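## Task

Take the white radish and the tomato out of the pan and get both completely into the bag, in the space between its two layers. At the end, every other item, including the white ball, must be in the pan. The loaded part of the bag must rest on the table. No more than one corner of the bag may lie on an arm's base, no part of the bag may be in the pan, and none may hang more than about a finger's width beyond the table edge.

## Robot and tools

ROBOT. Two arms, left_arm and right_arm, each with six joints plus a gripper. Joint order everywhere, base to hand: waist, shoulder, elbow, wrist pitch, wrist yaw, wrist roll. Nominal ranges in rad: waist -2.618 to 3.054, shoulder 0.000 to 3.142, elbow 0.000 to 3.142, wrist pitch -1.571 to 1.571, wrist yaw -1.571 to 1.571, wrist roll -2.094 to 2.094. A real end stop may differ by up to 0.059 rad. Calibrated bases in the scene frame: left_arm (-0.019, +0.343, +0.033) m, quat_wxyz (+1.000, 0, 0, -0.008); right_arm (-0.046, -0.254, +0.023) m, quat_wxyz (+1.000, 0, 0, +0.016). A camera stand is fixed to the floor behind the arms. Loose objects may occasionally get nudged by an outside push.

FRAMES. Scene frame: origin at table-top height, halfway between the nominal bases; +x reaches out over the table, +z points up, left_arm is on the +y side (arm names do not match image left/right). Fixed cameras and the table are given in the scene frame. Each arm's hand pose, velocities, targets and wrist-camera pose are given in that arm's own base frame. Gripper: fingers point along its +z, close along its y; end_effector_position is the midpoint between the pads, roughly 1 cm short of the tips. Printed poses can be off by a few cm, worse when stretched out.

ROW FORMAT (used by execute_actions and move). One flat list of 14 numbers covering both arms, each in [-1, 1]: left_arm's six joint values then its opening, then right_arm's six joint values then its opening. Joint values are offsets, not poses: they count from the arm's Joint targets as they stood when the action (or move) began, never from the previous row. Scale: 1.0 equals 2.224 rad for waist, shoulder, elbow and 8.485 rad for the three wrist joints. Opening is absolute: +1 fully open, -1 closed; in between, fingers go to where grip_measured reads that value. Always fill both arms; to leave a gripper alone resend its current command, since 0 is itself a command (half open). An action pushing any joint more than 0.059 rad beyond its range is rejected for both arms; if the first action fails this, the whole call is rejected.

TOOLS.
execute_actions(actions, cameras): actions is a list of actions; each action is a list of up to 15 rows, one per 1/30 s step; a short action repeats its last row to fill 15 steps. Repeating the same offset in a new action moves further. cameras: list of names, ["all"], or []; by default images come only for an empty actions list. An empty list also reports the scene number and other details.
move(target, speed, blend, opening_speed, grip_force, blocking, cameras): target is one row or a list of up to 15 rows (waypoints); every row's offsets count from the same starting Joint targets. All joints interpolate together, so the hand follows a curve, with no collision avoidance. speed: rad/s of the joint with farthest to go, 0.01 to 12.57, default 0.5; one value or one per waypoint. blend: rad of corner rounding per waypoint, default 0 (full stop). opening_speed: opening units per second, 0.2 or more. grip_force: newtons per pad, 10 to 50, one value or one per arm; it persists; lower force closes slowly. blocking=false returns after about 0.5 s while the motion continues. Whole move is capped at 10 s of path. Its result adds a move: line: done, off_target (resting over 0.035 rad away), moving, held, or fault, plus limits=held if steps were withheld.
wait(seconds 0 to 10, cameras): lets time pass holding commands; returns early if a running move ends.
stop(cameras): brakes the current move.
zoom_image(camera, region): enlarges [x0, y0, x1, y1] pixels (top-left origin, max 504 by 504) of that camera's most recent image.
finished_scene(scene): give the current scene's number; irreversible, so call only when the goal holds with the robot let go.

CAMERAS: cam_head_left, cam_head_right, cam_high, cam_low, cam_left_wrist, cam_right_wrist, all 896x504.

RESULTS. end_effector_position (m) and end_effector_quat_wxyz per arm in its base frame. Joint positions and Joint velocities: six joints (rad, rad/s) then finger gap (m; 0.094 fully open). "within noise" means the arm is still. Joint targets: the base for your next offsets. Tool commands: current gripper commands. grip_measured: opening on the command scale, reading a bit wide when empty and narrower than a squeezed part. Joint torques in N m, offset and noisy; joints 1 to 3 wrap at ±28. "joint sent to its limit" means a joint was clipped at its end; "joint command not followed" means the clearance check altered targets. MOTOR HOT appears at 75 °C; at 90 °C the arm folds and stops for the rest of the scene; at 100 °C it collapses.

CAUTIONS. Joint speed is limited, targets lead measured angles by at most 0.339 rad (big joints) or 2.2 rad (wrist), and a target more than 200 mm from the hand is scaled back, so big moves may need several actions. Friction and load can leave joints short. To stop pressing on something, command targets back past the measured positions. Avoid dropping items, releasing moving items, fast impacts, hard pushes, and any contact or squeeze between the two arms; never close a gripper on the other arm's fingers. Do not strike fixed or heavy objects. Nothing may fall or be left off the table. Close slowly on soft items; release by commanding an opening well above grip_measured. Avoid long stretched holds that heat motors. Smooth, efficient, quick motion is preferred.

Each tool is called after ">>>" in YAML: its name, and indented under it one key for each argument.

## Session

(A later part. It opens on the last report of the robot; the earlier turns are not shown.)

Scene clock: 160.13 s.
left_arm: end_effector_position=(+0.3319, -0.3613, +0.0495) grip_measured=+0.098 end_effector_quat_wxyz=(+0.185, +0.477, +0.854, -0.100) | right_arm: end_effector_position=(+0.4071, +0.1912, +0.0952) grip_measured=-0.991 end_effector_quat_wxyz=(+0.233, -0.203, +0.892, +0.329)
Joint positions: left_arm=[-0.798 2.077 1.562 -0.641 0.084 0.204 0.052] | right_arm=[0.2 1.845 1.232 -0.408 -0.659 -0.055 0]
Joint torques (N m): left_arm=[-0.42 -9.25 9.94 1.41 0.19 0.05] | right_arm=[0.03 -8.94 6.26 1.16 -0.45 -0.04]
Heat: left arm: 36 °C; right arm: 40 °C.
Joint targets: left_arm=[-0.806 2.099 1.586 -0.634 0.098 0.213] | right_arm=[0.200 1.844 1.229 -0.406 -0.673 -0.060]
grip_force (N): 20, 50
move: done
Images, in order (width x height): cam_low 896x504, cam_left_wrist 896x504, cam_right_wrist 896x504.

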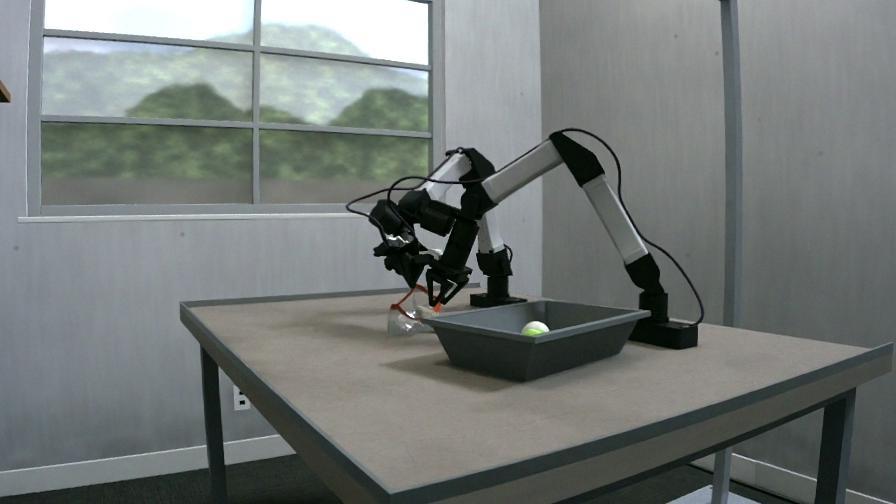

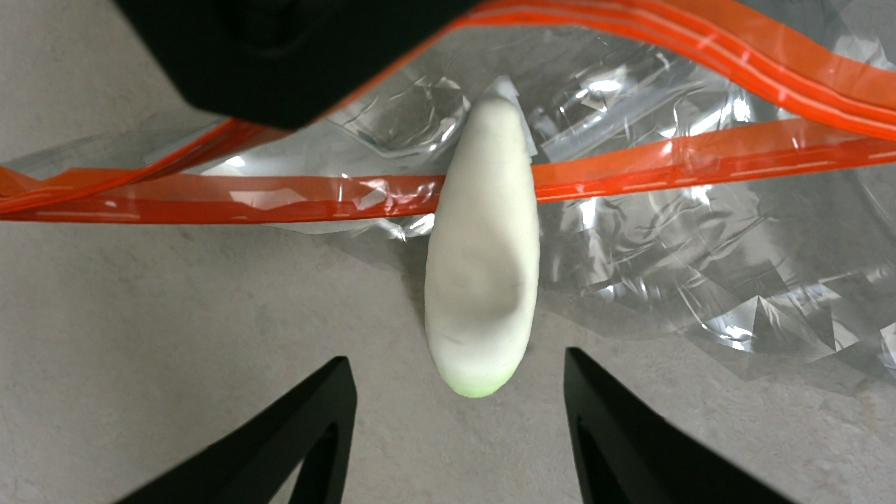

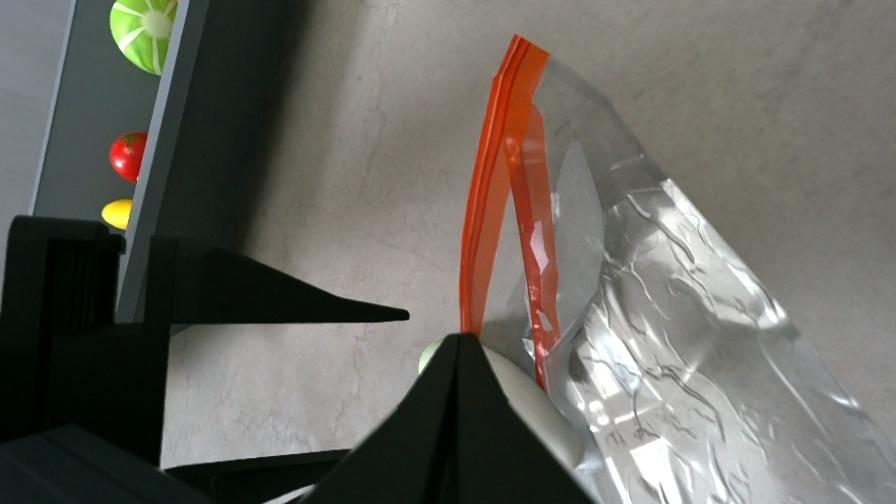

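>>> move:
  target:
    - [0.0265,-0.1507,-0.2713,0.0622,0.007,-0.0027,0.1,0,0,0,0,0,0,-1]
    - [0.0265,-0.1507,-0.2713,0.0622,0.007,-0.0027,-0.55,0.1205,0.1964,0.4517,-0.1234,0.0793,-0.0141,-1]
  speed: [0.6,0.5]
  cameras: ["cam_left_wrist","cam_right_wrist","cam_low","cam_head_left"]

>>> zoom_image:
  camera: "cam_low"
  region: [380, 220, 540, 350]

>>> zoom_image:
  camera: "cam_head_left"
  region: [300, 210, 480, 370]

Scene clock: 170.10 s.
left_arm: end_effector_position=(+0.3063, -0.3208, +0.0427) grip_measured=-0.548 end_effector_quat_wxyz=(+0.293, +0.454, +0.828, -0.152) | right_arm: end_effector_position=(+0.4039, +0.2047, +0.1153) grip_measured=-0.991 end_effector_quat_wxyz=(+0.032, -0.313, +0.949, +0.010)
Joint positions: left_arm=[-0.753 1.793 0.994 -0.112 0.141 0.202 0.021] | right_arm=[0.465 2.263 2.206 -1.448 -0.01 -0.172 0]
Joint torques (N m): left_arm=[0.72 -10.54 6.17 1.85 0.24 -0.16] | right_arm=[0.29 -10.03 8.7 0.35 0.06 -0.03]
Heat: left arm: 38 °C; right arm: 40 °C.
Joint targets: left_arm=[-0.747 1.764 0.983 -0.106 0.157 0.190] | right_arm=[0.468 2.280 2.234 -1.453 0.000 -0.179]
grip_force (N): 20, 50
move: done
Images, in order (width x height): cam_head_left 896x504, cam_low 896x504, cam_left_wrist 896x504, cam_right_wrist 896x504.

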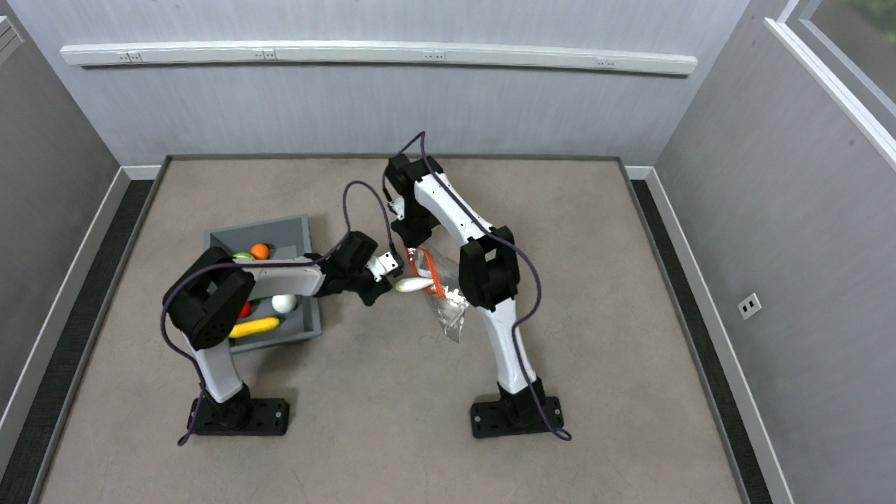

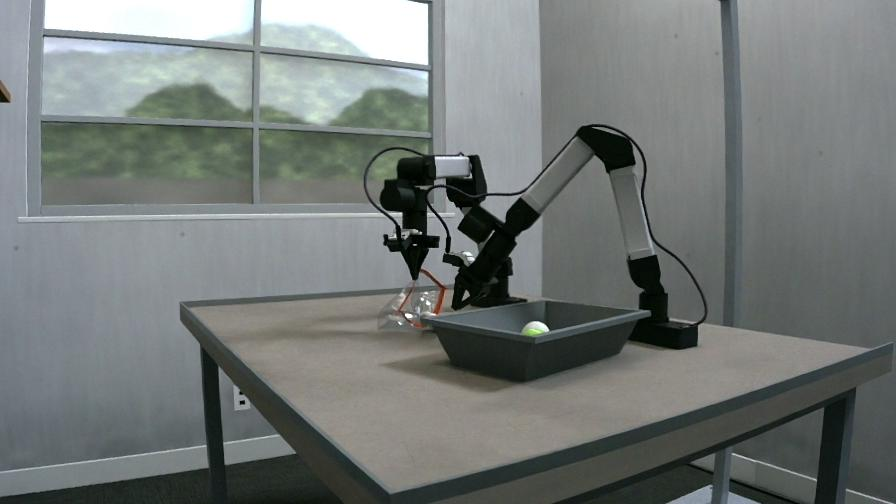

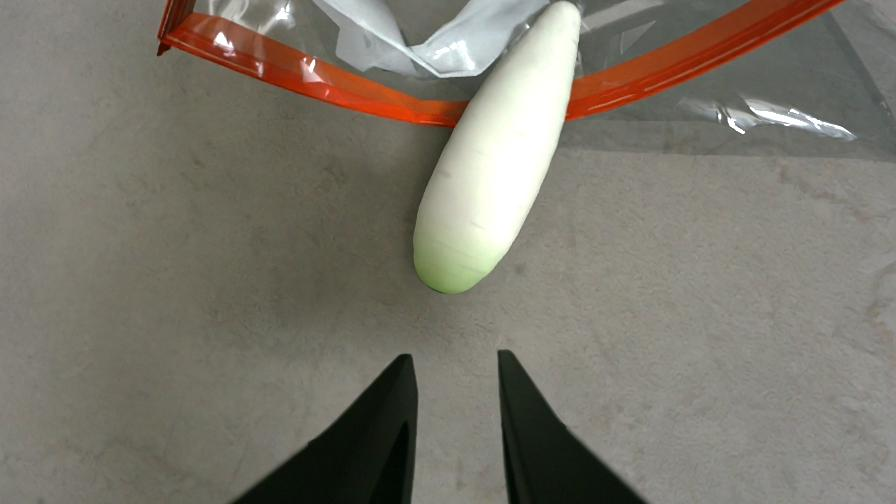

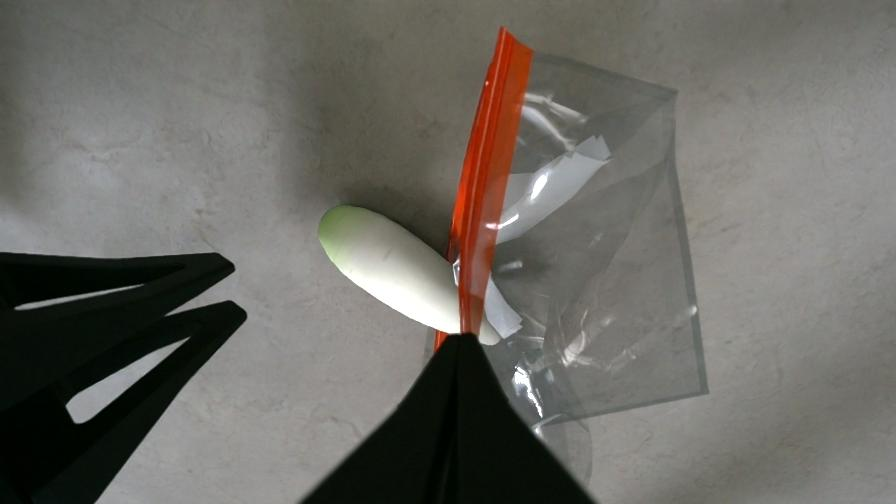

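Scaled by 3.150 from the camera's 896x504 image, which has a finer 1280x720 frame.

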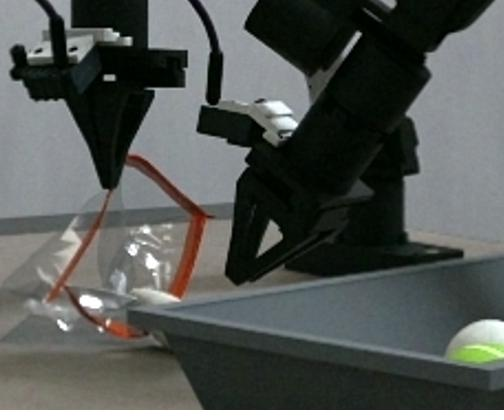

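Scaled by 2.800 from the camera's 896x504 image, which has a finer 1280x720 frame.

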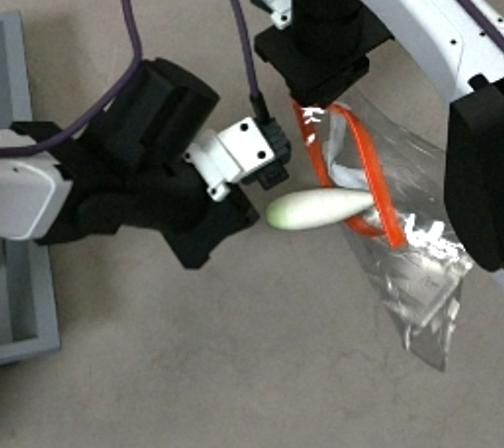

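>>> move:
  target:
    - [0.0682,0.0583,0.0618,-0.0182,0.0369,0.0542,-0.55,-0.009,0.0459,0.0609,-0.0041,0,-0.0024,-1]
    - [0.0682,0.1097,0.0276,0.0042,0.0369,0.0542,-0.55,-0.009,0.0459,0.0609,-0.0041,0,-0.0024,-1]
  speed: [0.6,0.3]
  cameras: ["cam_left_wrist","cam_right_wrist","cam_low","cam_head_left"]

>>> zoom_image:
  camera: "cam_head_left"
  region: [300, 210, 480, 370]

Scene clock: 174.37 s.
left_arm: end_effector_position=(+0.3218, -0.3124, -0.0040) grip_measured=-0.548 end_effector_quat_wxyz=(+0.270, +0.593, +0.728, -0.212) | right_arm: end_effector_position=(+0.4224, +0.2077, +0.1052) grip_measured=-0.991 end_effector_quat_wxyz=(+0.031, -0.317, +0.948, +0.009)
Joint positions: left_arm=[-0.599 1.993 1.053 -0.078 0.456 0.638 0.021] | right_arm=[0.453 2.365 2.342 -1.483 -0.01 -0.192 0]
Joint torques (N m): left_arm=[0.5 -8.12 5.6 1.58 0.41 0.08] | right_arm=[-0.5 -10.67 8.62 0.35 0.06 -0.03]
Heat: left arm: 38 °C; right arm: 41 °C.
Joint targets: left_arm=[-0.595 2.008 1.044 -0.071 0.470 0.650] | right_arm=[0.448 2.382 2.369 -1.488 0.000 -0.200]
grip_force (N): 20, 50
move: done
Images, in order (width x height): cam_head_left 896x504, cam_low 896x504, cam_left_wrist 896x504, cam_right_wrist 896x504.

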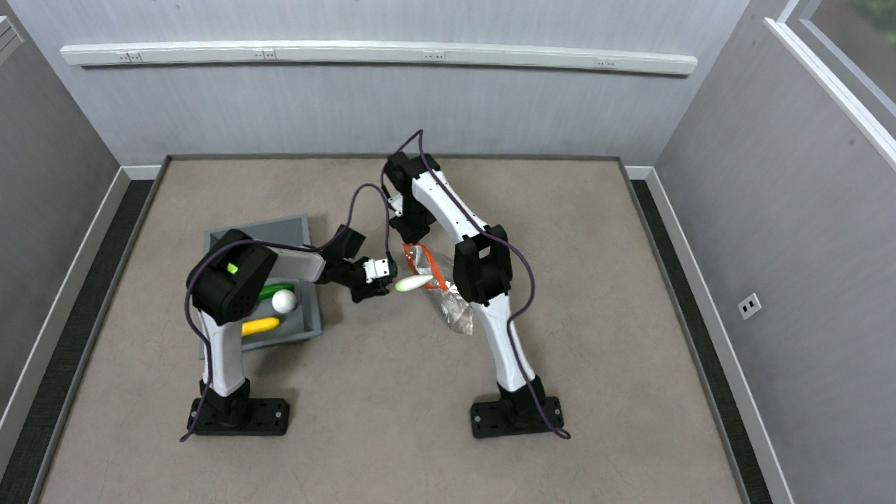

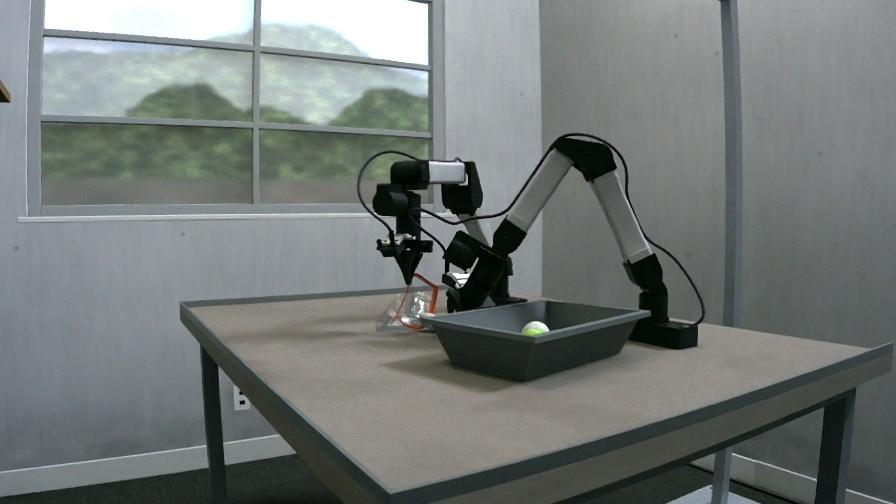

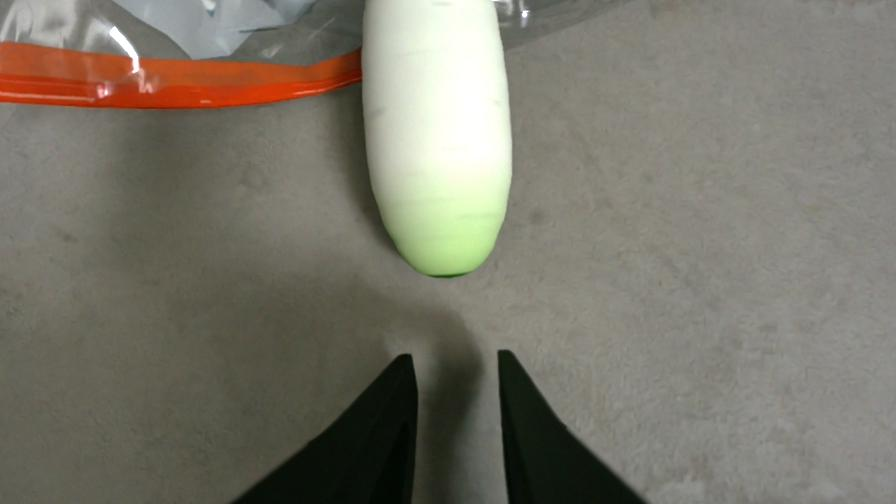

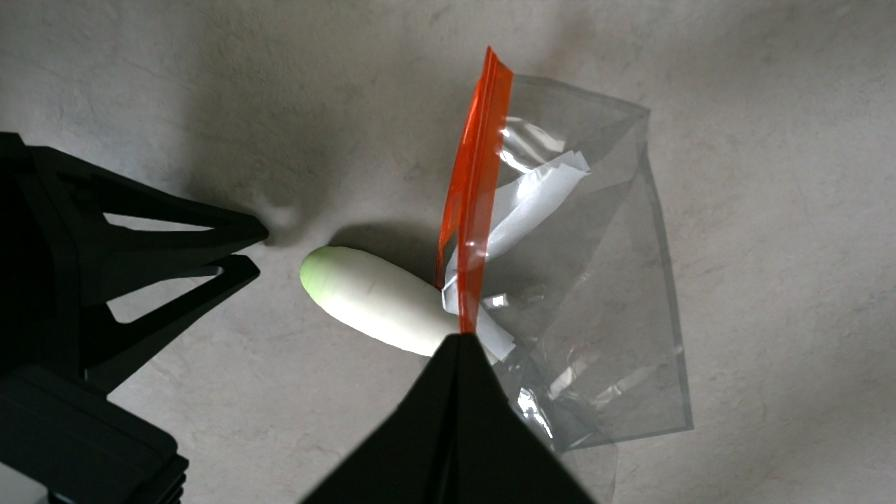

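Scaled by 2.800 from the camera's 896x504 image, which has a finer 1280x720 frame.

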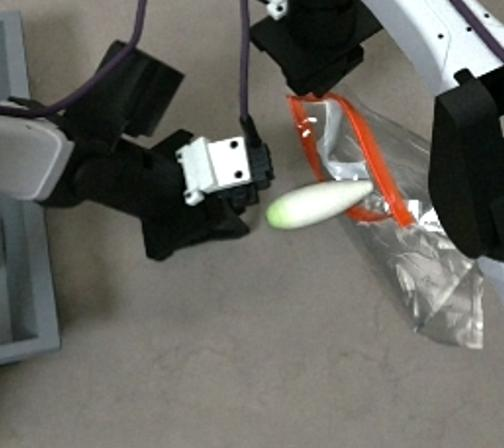

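>>> move:
  target: [-0.035,0.0469,0.0763,-0.0042,-0.0048,-0.0082,-0.55,0,0,0,0,0,0,-1]
  speed: 0.2
  cameras: ["cam_left_wrist","cam_right_wrist","cam_head_left"]

>>> zoom_image:
  camera: "cam_head_left"
  region: [300, 210, 480, 370]

Scene clock: 175.90 s.
left_arm: end_effector_position=(+0.3288, -0.3553, -0.0040) grip_measured=-0.548 end_effector_quat_wxyz=(+0.272, +0.602, +0.717, -0.222) | right_arm: end_effector_position=(+0.4223, +0.2077, +0.1052) grip_measured=-0.991 end_effector_quat_wxyz=(+0.031, -0.317, +0.948, +0.009)
Joint positions: left_arm=[-0.668 2.091 1.194 -0.091 0.447 0.593 0.021] | right_arm=[0.453 2.365 2.342 -1.483 -0.01 -0.192 0]
Joint torques (N m): left_arm=[-0.17 -8.68 8.64 1.39 0.11 -0.2] | right_arm=[-0.5 -10.67 8.64 0.35 0.05 -0.04]
Heat: left arm: 38 °C; right arm: 42 °C.
Joint targets: left_arm=[-0.673 2.112 1.214 -0.106 0.430 0.580] | right_arm=[0.448 2.382 2.369 -1.488 0.000 -0.200]
grip_force (N): 20, 50
move: done
Images, in order (width x height): cam_head_left 896x504, cam_left_wrist 896x504, cam_right_wrist 896x504.

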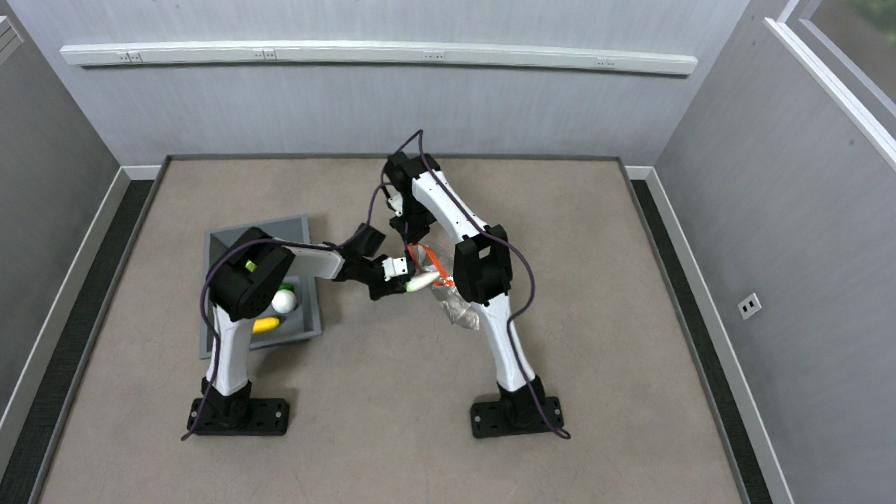

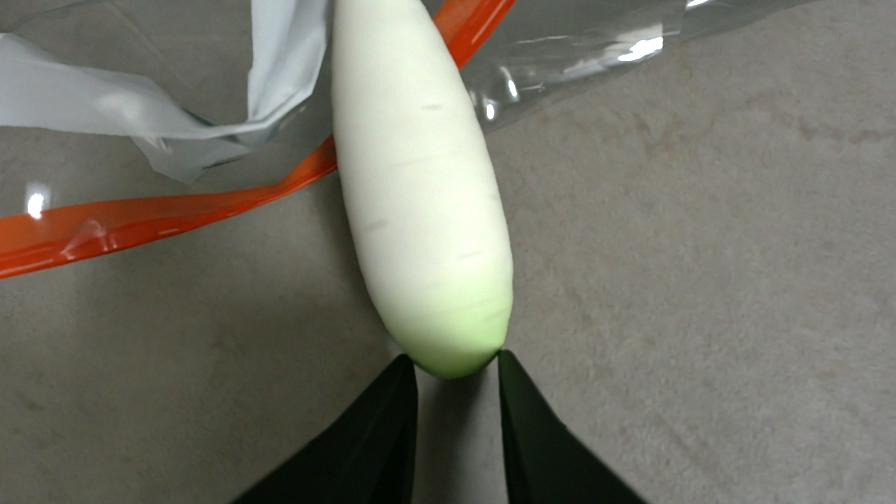

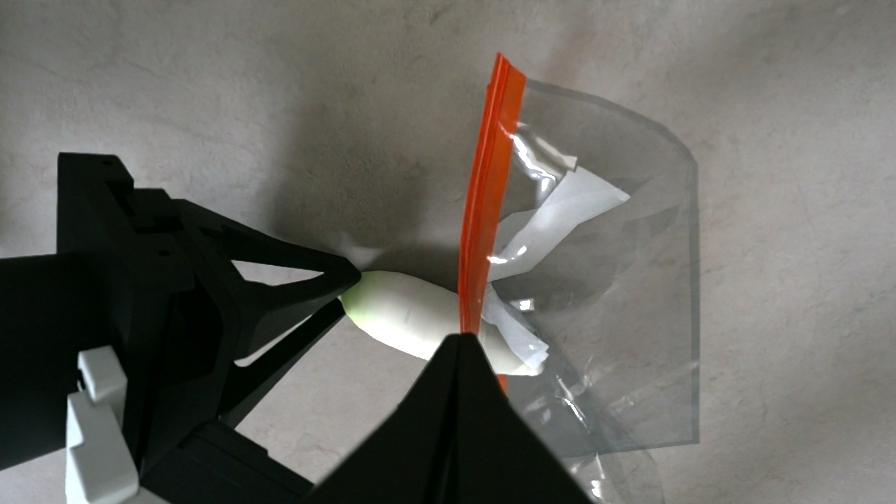

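Scaled by 2.800 from the camera's 896x504 image, which has a finer 1280x720 frame.

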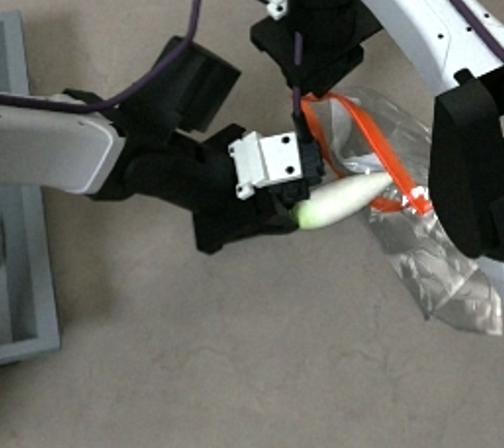

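>>> move:
  target: [-0.0411,0.0674,0.1099,-0.0047,-0.0105,-0.017,-0.55,0,0,0,0,0,0,-1]
  speed: 0.2
  cameras: ["cam_left_wrist","cam_right_wrist","cam_head_left","cam_low"]

>>> zoom_image:
  camera: "cam_head_left"
  region: [300, 210, 480, 370]

Scene clock: 177.13 s.
left_arm: end_effector_position=(+0.3366, -0.3730, -0.0029) grip_measured=-0.548 end_effector_quat_wxyz=(+0.277, +0.598, +0.719, -0.220) | right_arm: end_effector_position=(+0.4223, +0.2076, +0.1052) grip_measured=-0.991 end_effector_quat_wxyz=(+0.031, -0.317, +0.948, +0.009)
Joint positions: left_arm=[-0.693 2.134 1.267 -0.099 0.425 0.559 0.021] | right_arm=[0.453 2.365 2.342 -1.483 -0.01 -0.192 0]
Joint torques (N m): left_arm=[0.38 -10.91 6.63 1.6 0.25 -0.04] | right_arm=[-0.5 -10.67 8.61 0.35 0.05 -0.04]
Heat: left arm: 38 °C; right arm: 42 °C.
Joint targets: left_arm=[-0.692 2.133 1.265 -0.101 0.425 0.560] | right_arm=[0.448 2.382 2.369 -1.488 0.000 -0.200]
grip_force (N): 20, 50
move: held (left_arm; a check stopped the path); limits=held; left_arm: the elbow is farthest, 0.192 rad from its target
joint command not followed: on one or more control steps a check withheld the commanded joint targets of the left arm, and it was not sent them on those steps.
cause: the commanded joint targets, or the way to them, would bring a part of the robot too close to another arm (this arm's wrist (the part past the wrist pitch) and the right arm's gripper housing, 8 mm apart when this arm was first held).
Images, in order (width x height): cam_head_left 896x504, cam_low 896x504, cam_left_wrist 896x504, cam_right_wrist 896x504.

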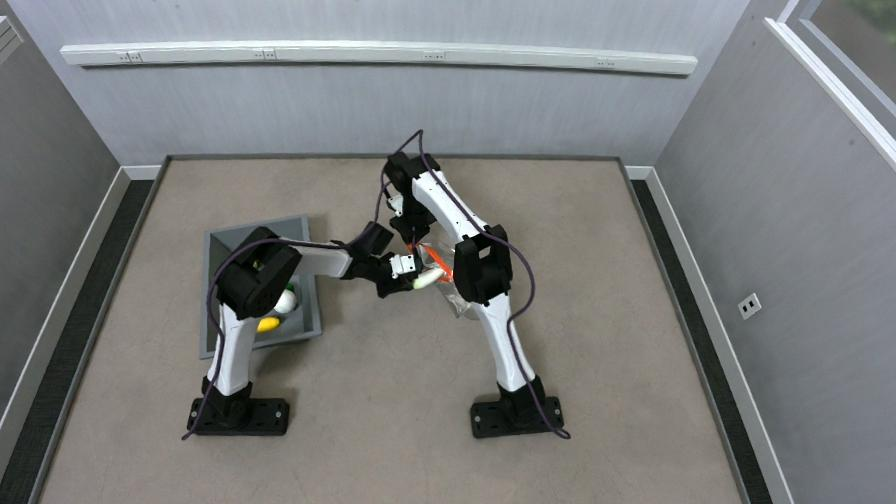

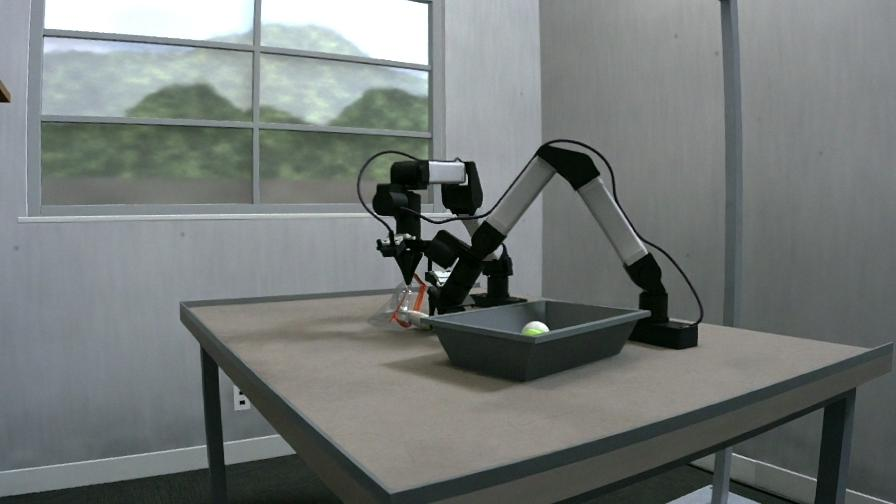

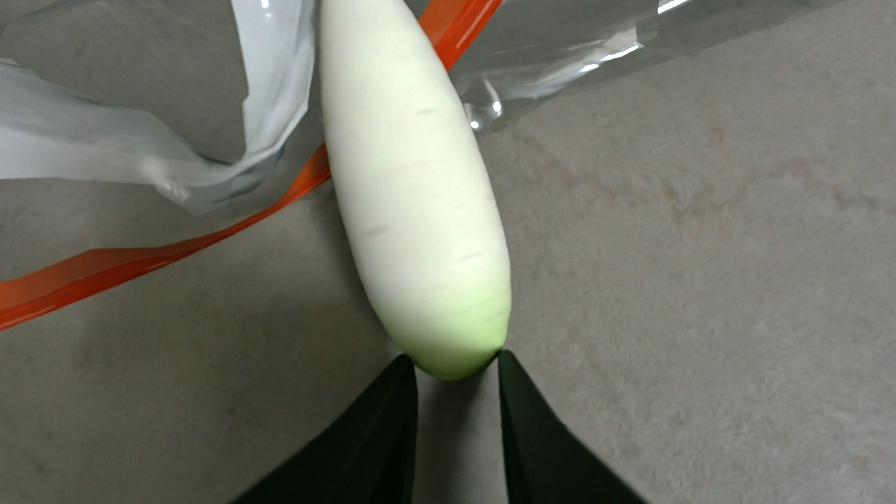

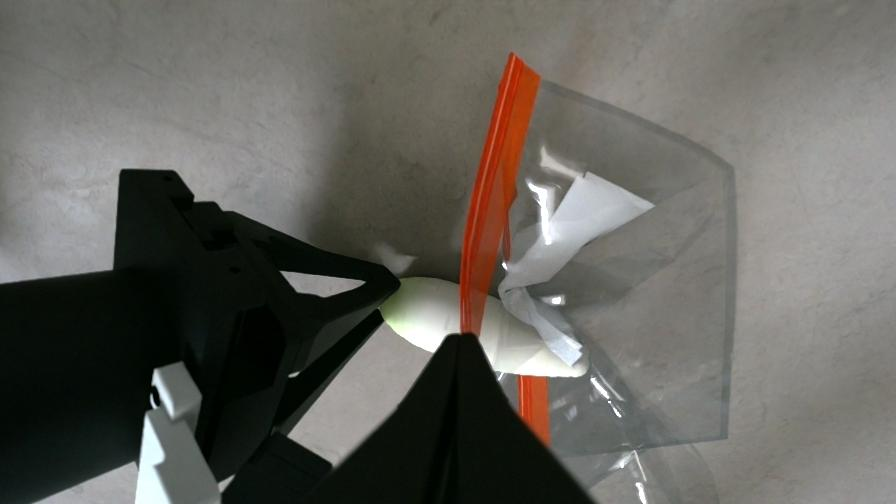

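Scaled by 2.800 from the camera's 896x504 image, which has a finer 1280x720 frame.

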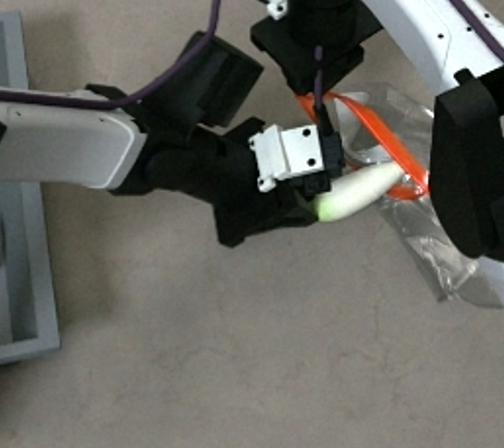

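>>> move:
  target:
    - [-0.0357,-0.0226,-0.0581,0.0182,-0.0283,-0.0395,-0.55,0,0,0,0,0,0,-1]
    - [-0.0578,0.0545,0.0751,0.0042,-0.0316,-0.0437,-0.55,0,0,0,0,0,0,-1]
  speed: [0.3,0.2]
  cameras: ["cam_left_wrist","cam_right_wrist","cam_head_left","cam_low"]

>>> zoom_image:
  camera: "cam_head_left"
  region: [300, 210, 480, 370]

Scene clock: 180.60 s.
left_arm: end_effector_position=(+0.3361, -0.3760, -0.0090) grip_measured=-0.548 end_effector_quat_wxyz=(+0.299, +0.481, +0.804, -0.181) | right_arm: end_effector_position=(+0.4223, +0.2076, +0.1052) grip_measured=-0.991 end_effector_quat_wxyz=(+0.031, -0.317, +0.948, +0.009)
Joint positions: left_arm=[-0.772 2.102 1.167 0.055 0.201 0.233 0.021] | right_arm=[0.453 2.365 2.342 -1.483 -0.01 -0.192 0]
Joint torques (N m): left_arm=[0.24 -10.39 6.52 1.76 0.11 -0.05] | right_arm=[-0.5 -10.67 8.65 0.35 0.06 -0.03]
Heat: left arm: 39 °C; right arm: 43 °C.
Joint targets: left_arm=[-0.772 2.102 1.165 0.052 0.202 0.233] | right_arm=[0.448 2.382 2.369 -1.488 0.000 -0.200]
grip_force (N): 20, 50
move: held (left_arm; a check stopped the path); path passed 1 of 2 targets; limits=held; left_arm: the elbow is farthest, 0.265 rad from its target
joint command not followed: on one or more control steps a check withheld the commanded joint targets of the left arm, and it was not sent them on those steps.
cause: the commanded joint targets, or the way to them, would bring a part of the robot too close to another arm (this arm's wrist (the part past the wrist pitch) and the right arm's fingers, 13 mm apart when this arm was first held).
Images, in order (width x height): cam_head_left 896x504, cam_low 896x504, cam_left_wrist 896x504, cam_right_wrist 896x504.

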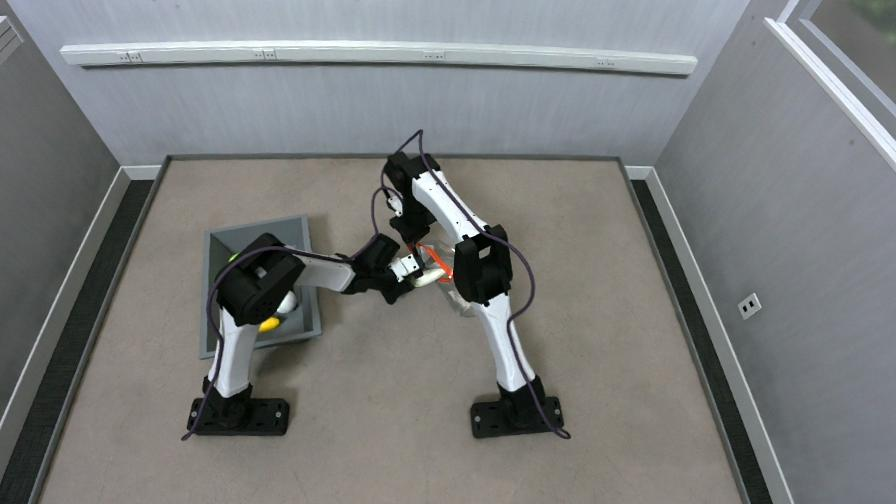

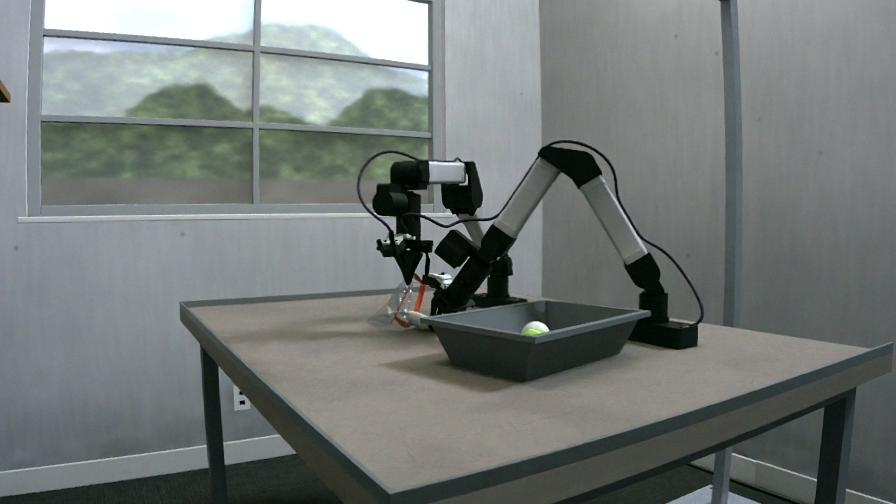

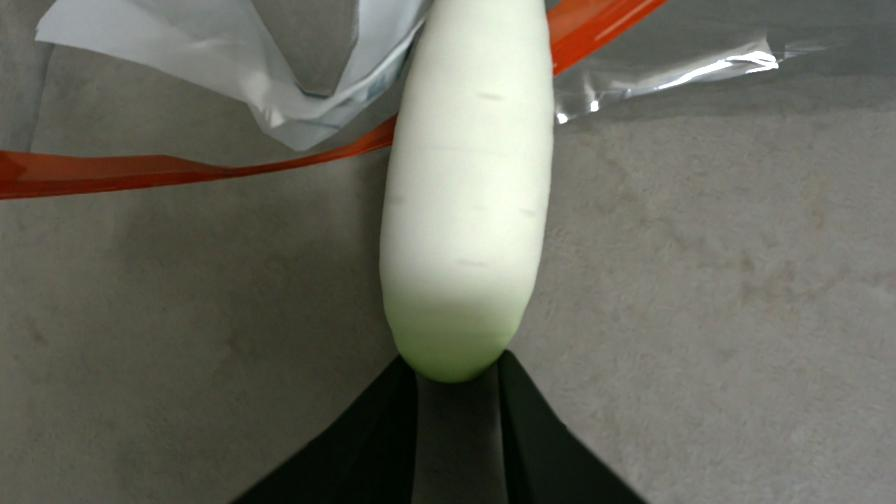

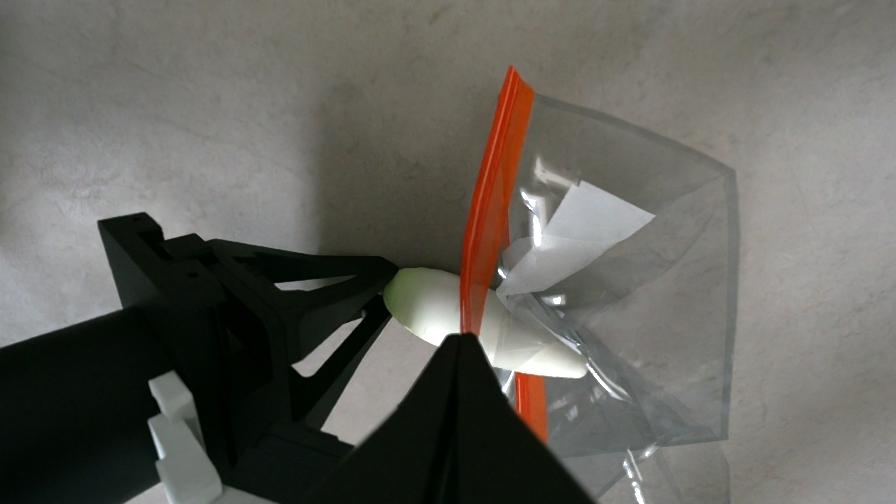

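Scaled by 2.800 from the camera's 896x504 image, which has a finer 1280x720 frame.

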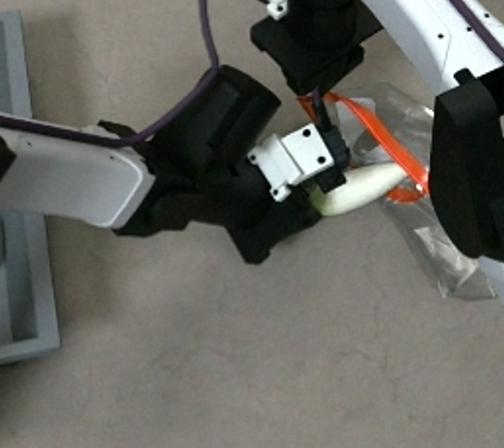

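>>> move:
  target: [0,0,0,0,0,0,-0.55,-0.0128,-0.187,-0.3369,0.0928,0,0.0059,-1]
  speed: 0.4
  cameras: ["cam_left_wrist","cam_right_wrist","cam_head_left","cam_low"]

>>> zoom_image:
  camera: "cam_head_left"
  region: [300, 210, 480, 370]

>>> zoom_image:
  camera: "cam_low"
  region: [360, 220, 500, 350]

Scene clock: 184.10 s.
left_arm: end_effector_position=(+0.3361, -0.3760, -0.0090) grip_measured=-0.548 end_effector_quat_wxyz=(+0.299, +0.481, +0.804, -0.181) | right_arm: end_effector_position=(+0.4484, +0.2052, +0.0889) grip_measured=-0.991 end_effector_quat_wxyz=(+0.223, -0.281, +0.933, +0.035)
Joint positions: left_arm=[-0.772 2.102 1.167 0.055 0.201 0.233 0.021] | right_arm=[0.426 2.022 1.625 -0.719 -0.01 -0.157 0]
Joint torques (N m): left_arm=[0.28 -10.48 6.56 1.79 0.12 -0.04] | right_arm=[-0.57 -15.32 6.3 1.29 0.06 0.13]
Heat: left arm: 39 °C; right arm: 44 °C.
Joint targets: left_arm=[-0.772 2.102 1.165 0.052 0.202 0.233] | right_arm=[0.420 1.967 1.620 -0.701 0.000 -0.150]
grip_force (N): 20, 50
move: off_target (right_arm); right_arm: the shoulder is farthest, 0.056 rad from its target
Images, in order (width x height): cam_head_left 896x504, cam_low 896x504, cam_left_wrist 896x504, cam_right_wrist 896x504.

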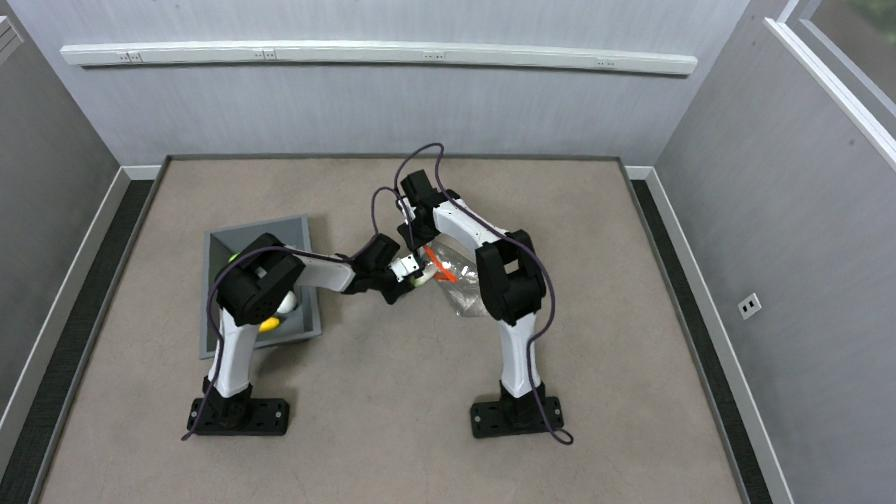

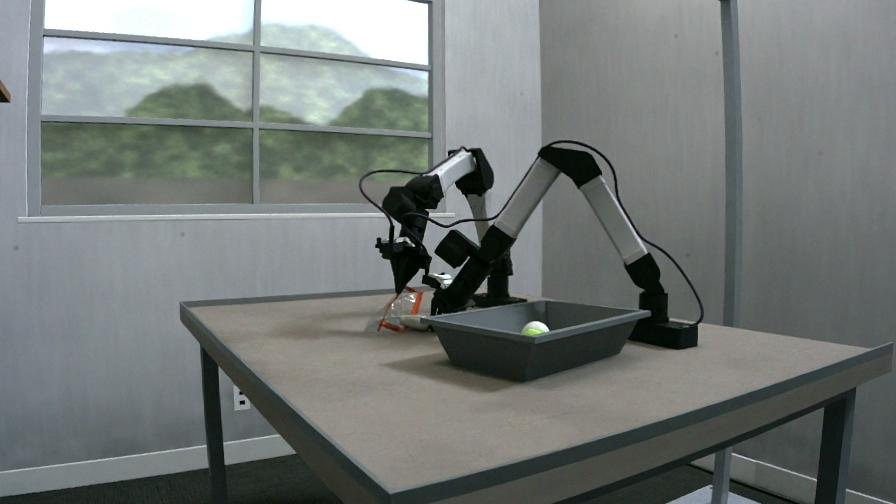

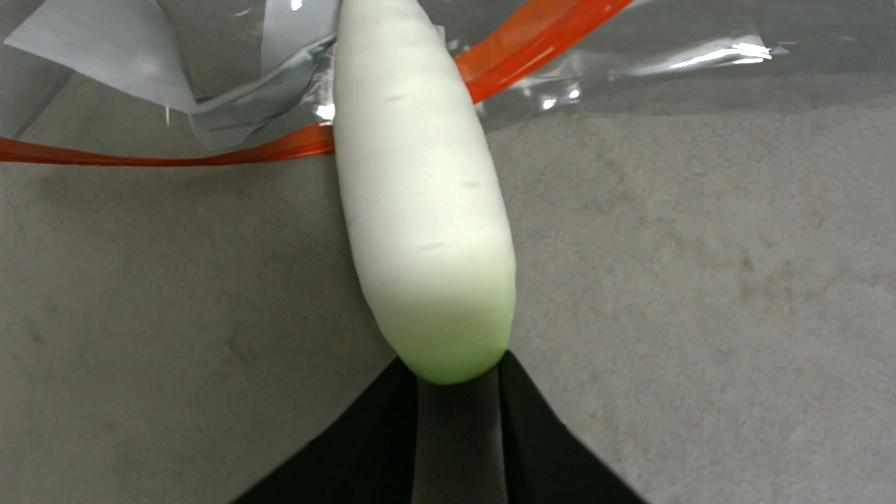

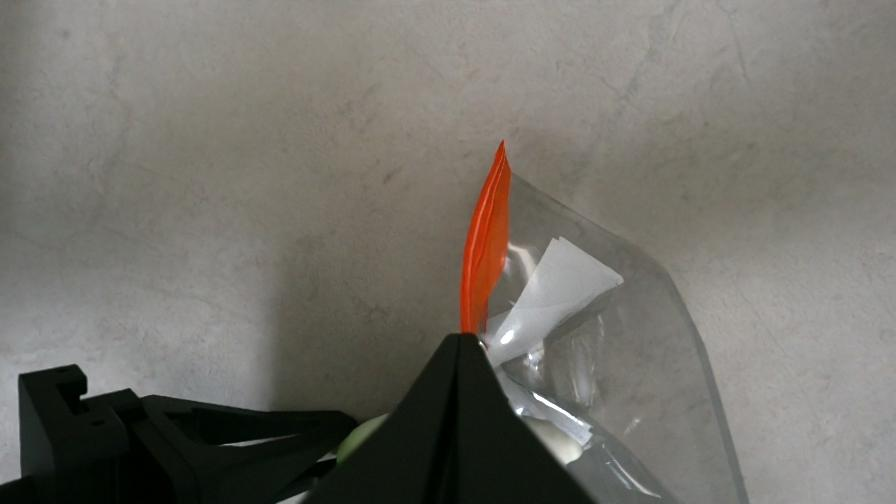

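Scaled by 2.800 from the camera's 896x504 image, which has a finer 1280x720 frame.

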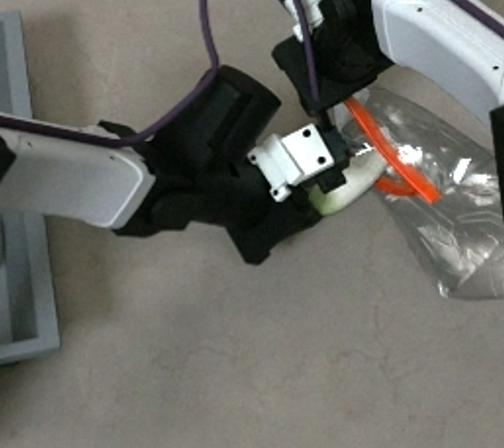

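Scaled by 3.600 from the camera's 896x504 image, which has a finer 1280x720 frame.

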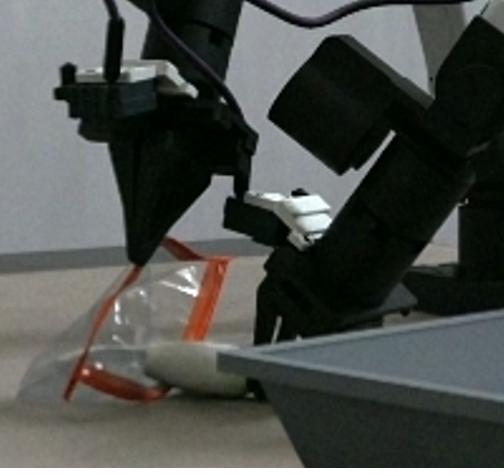

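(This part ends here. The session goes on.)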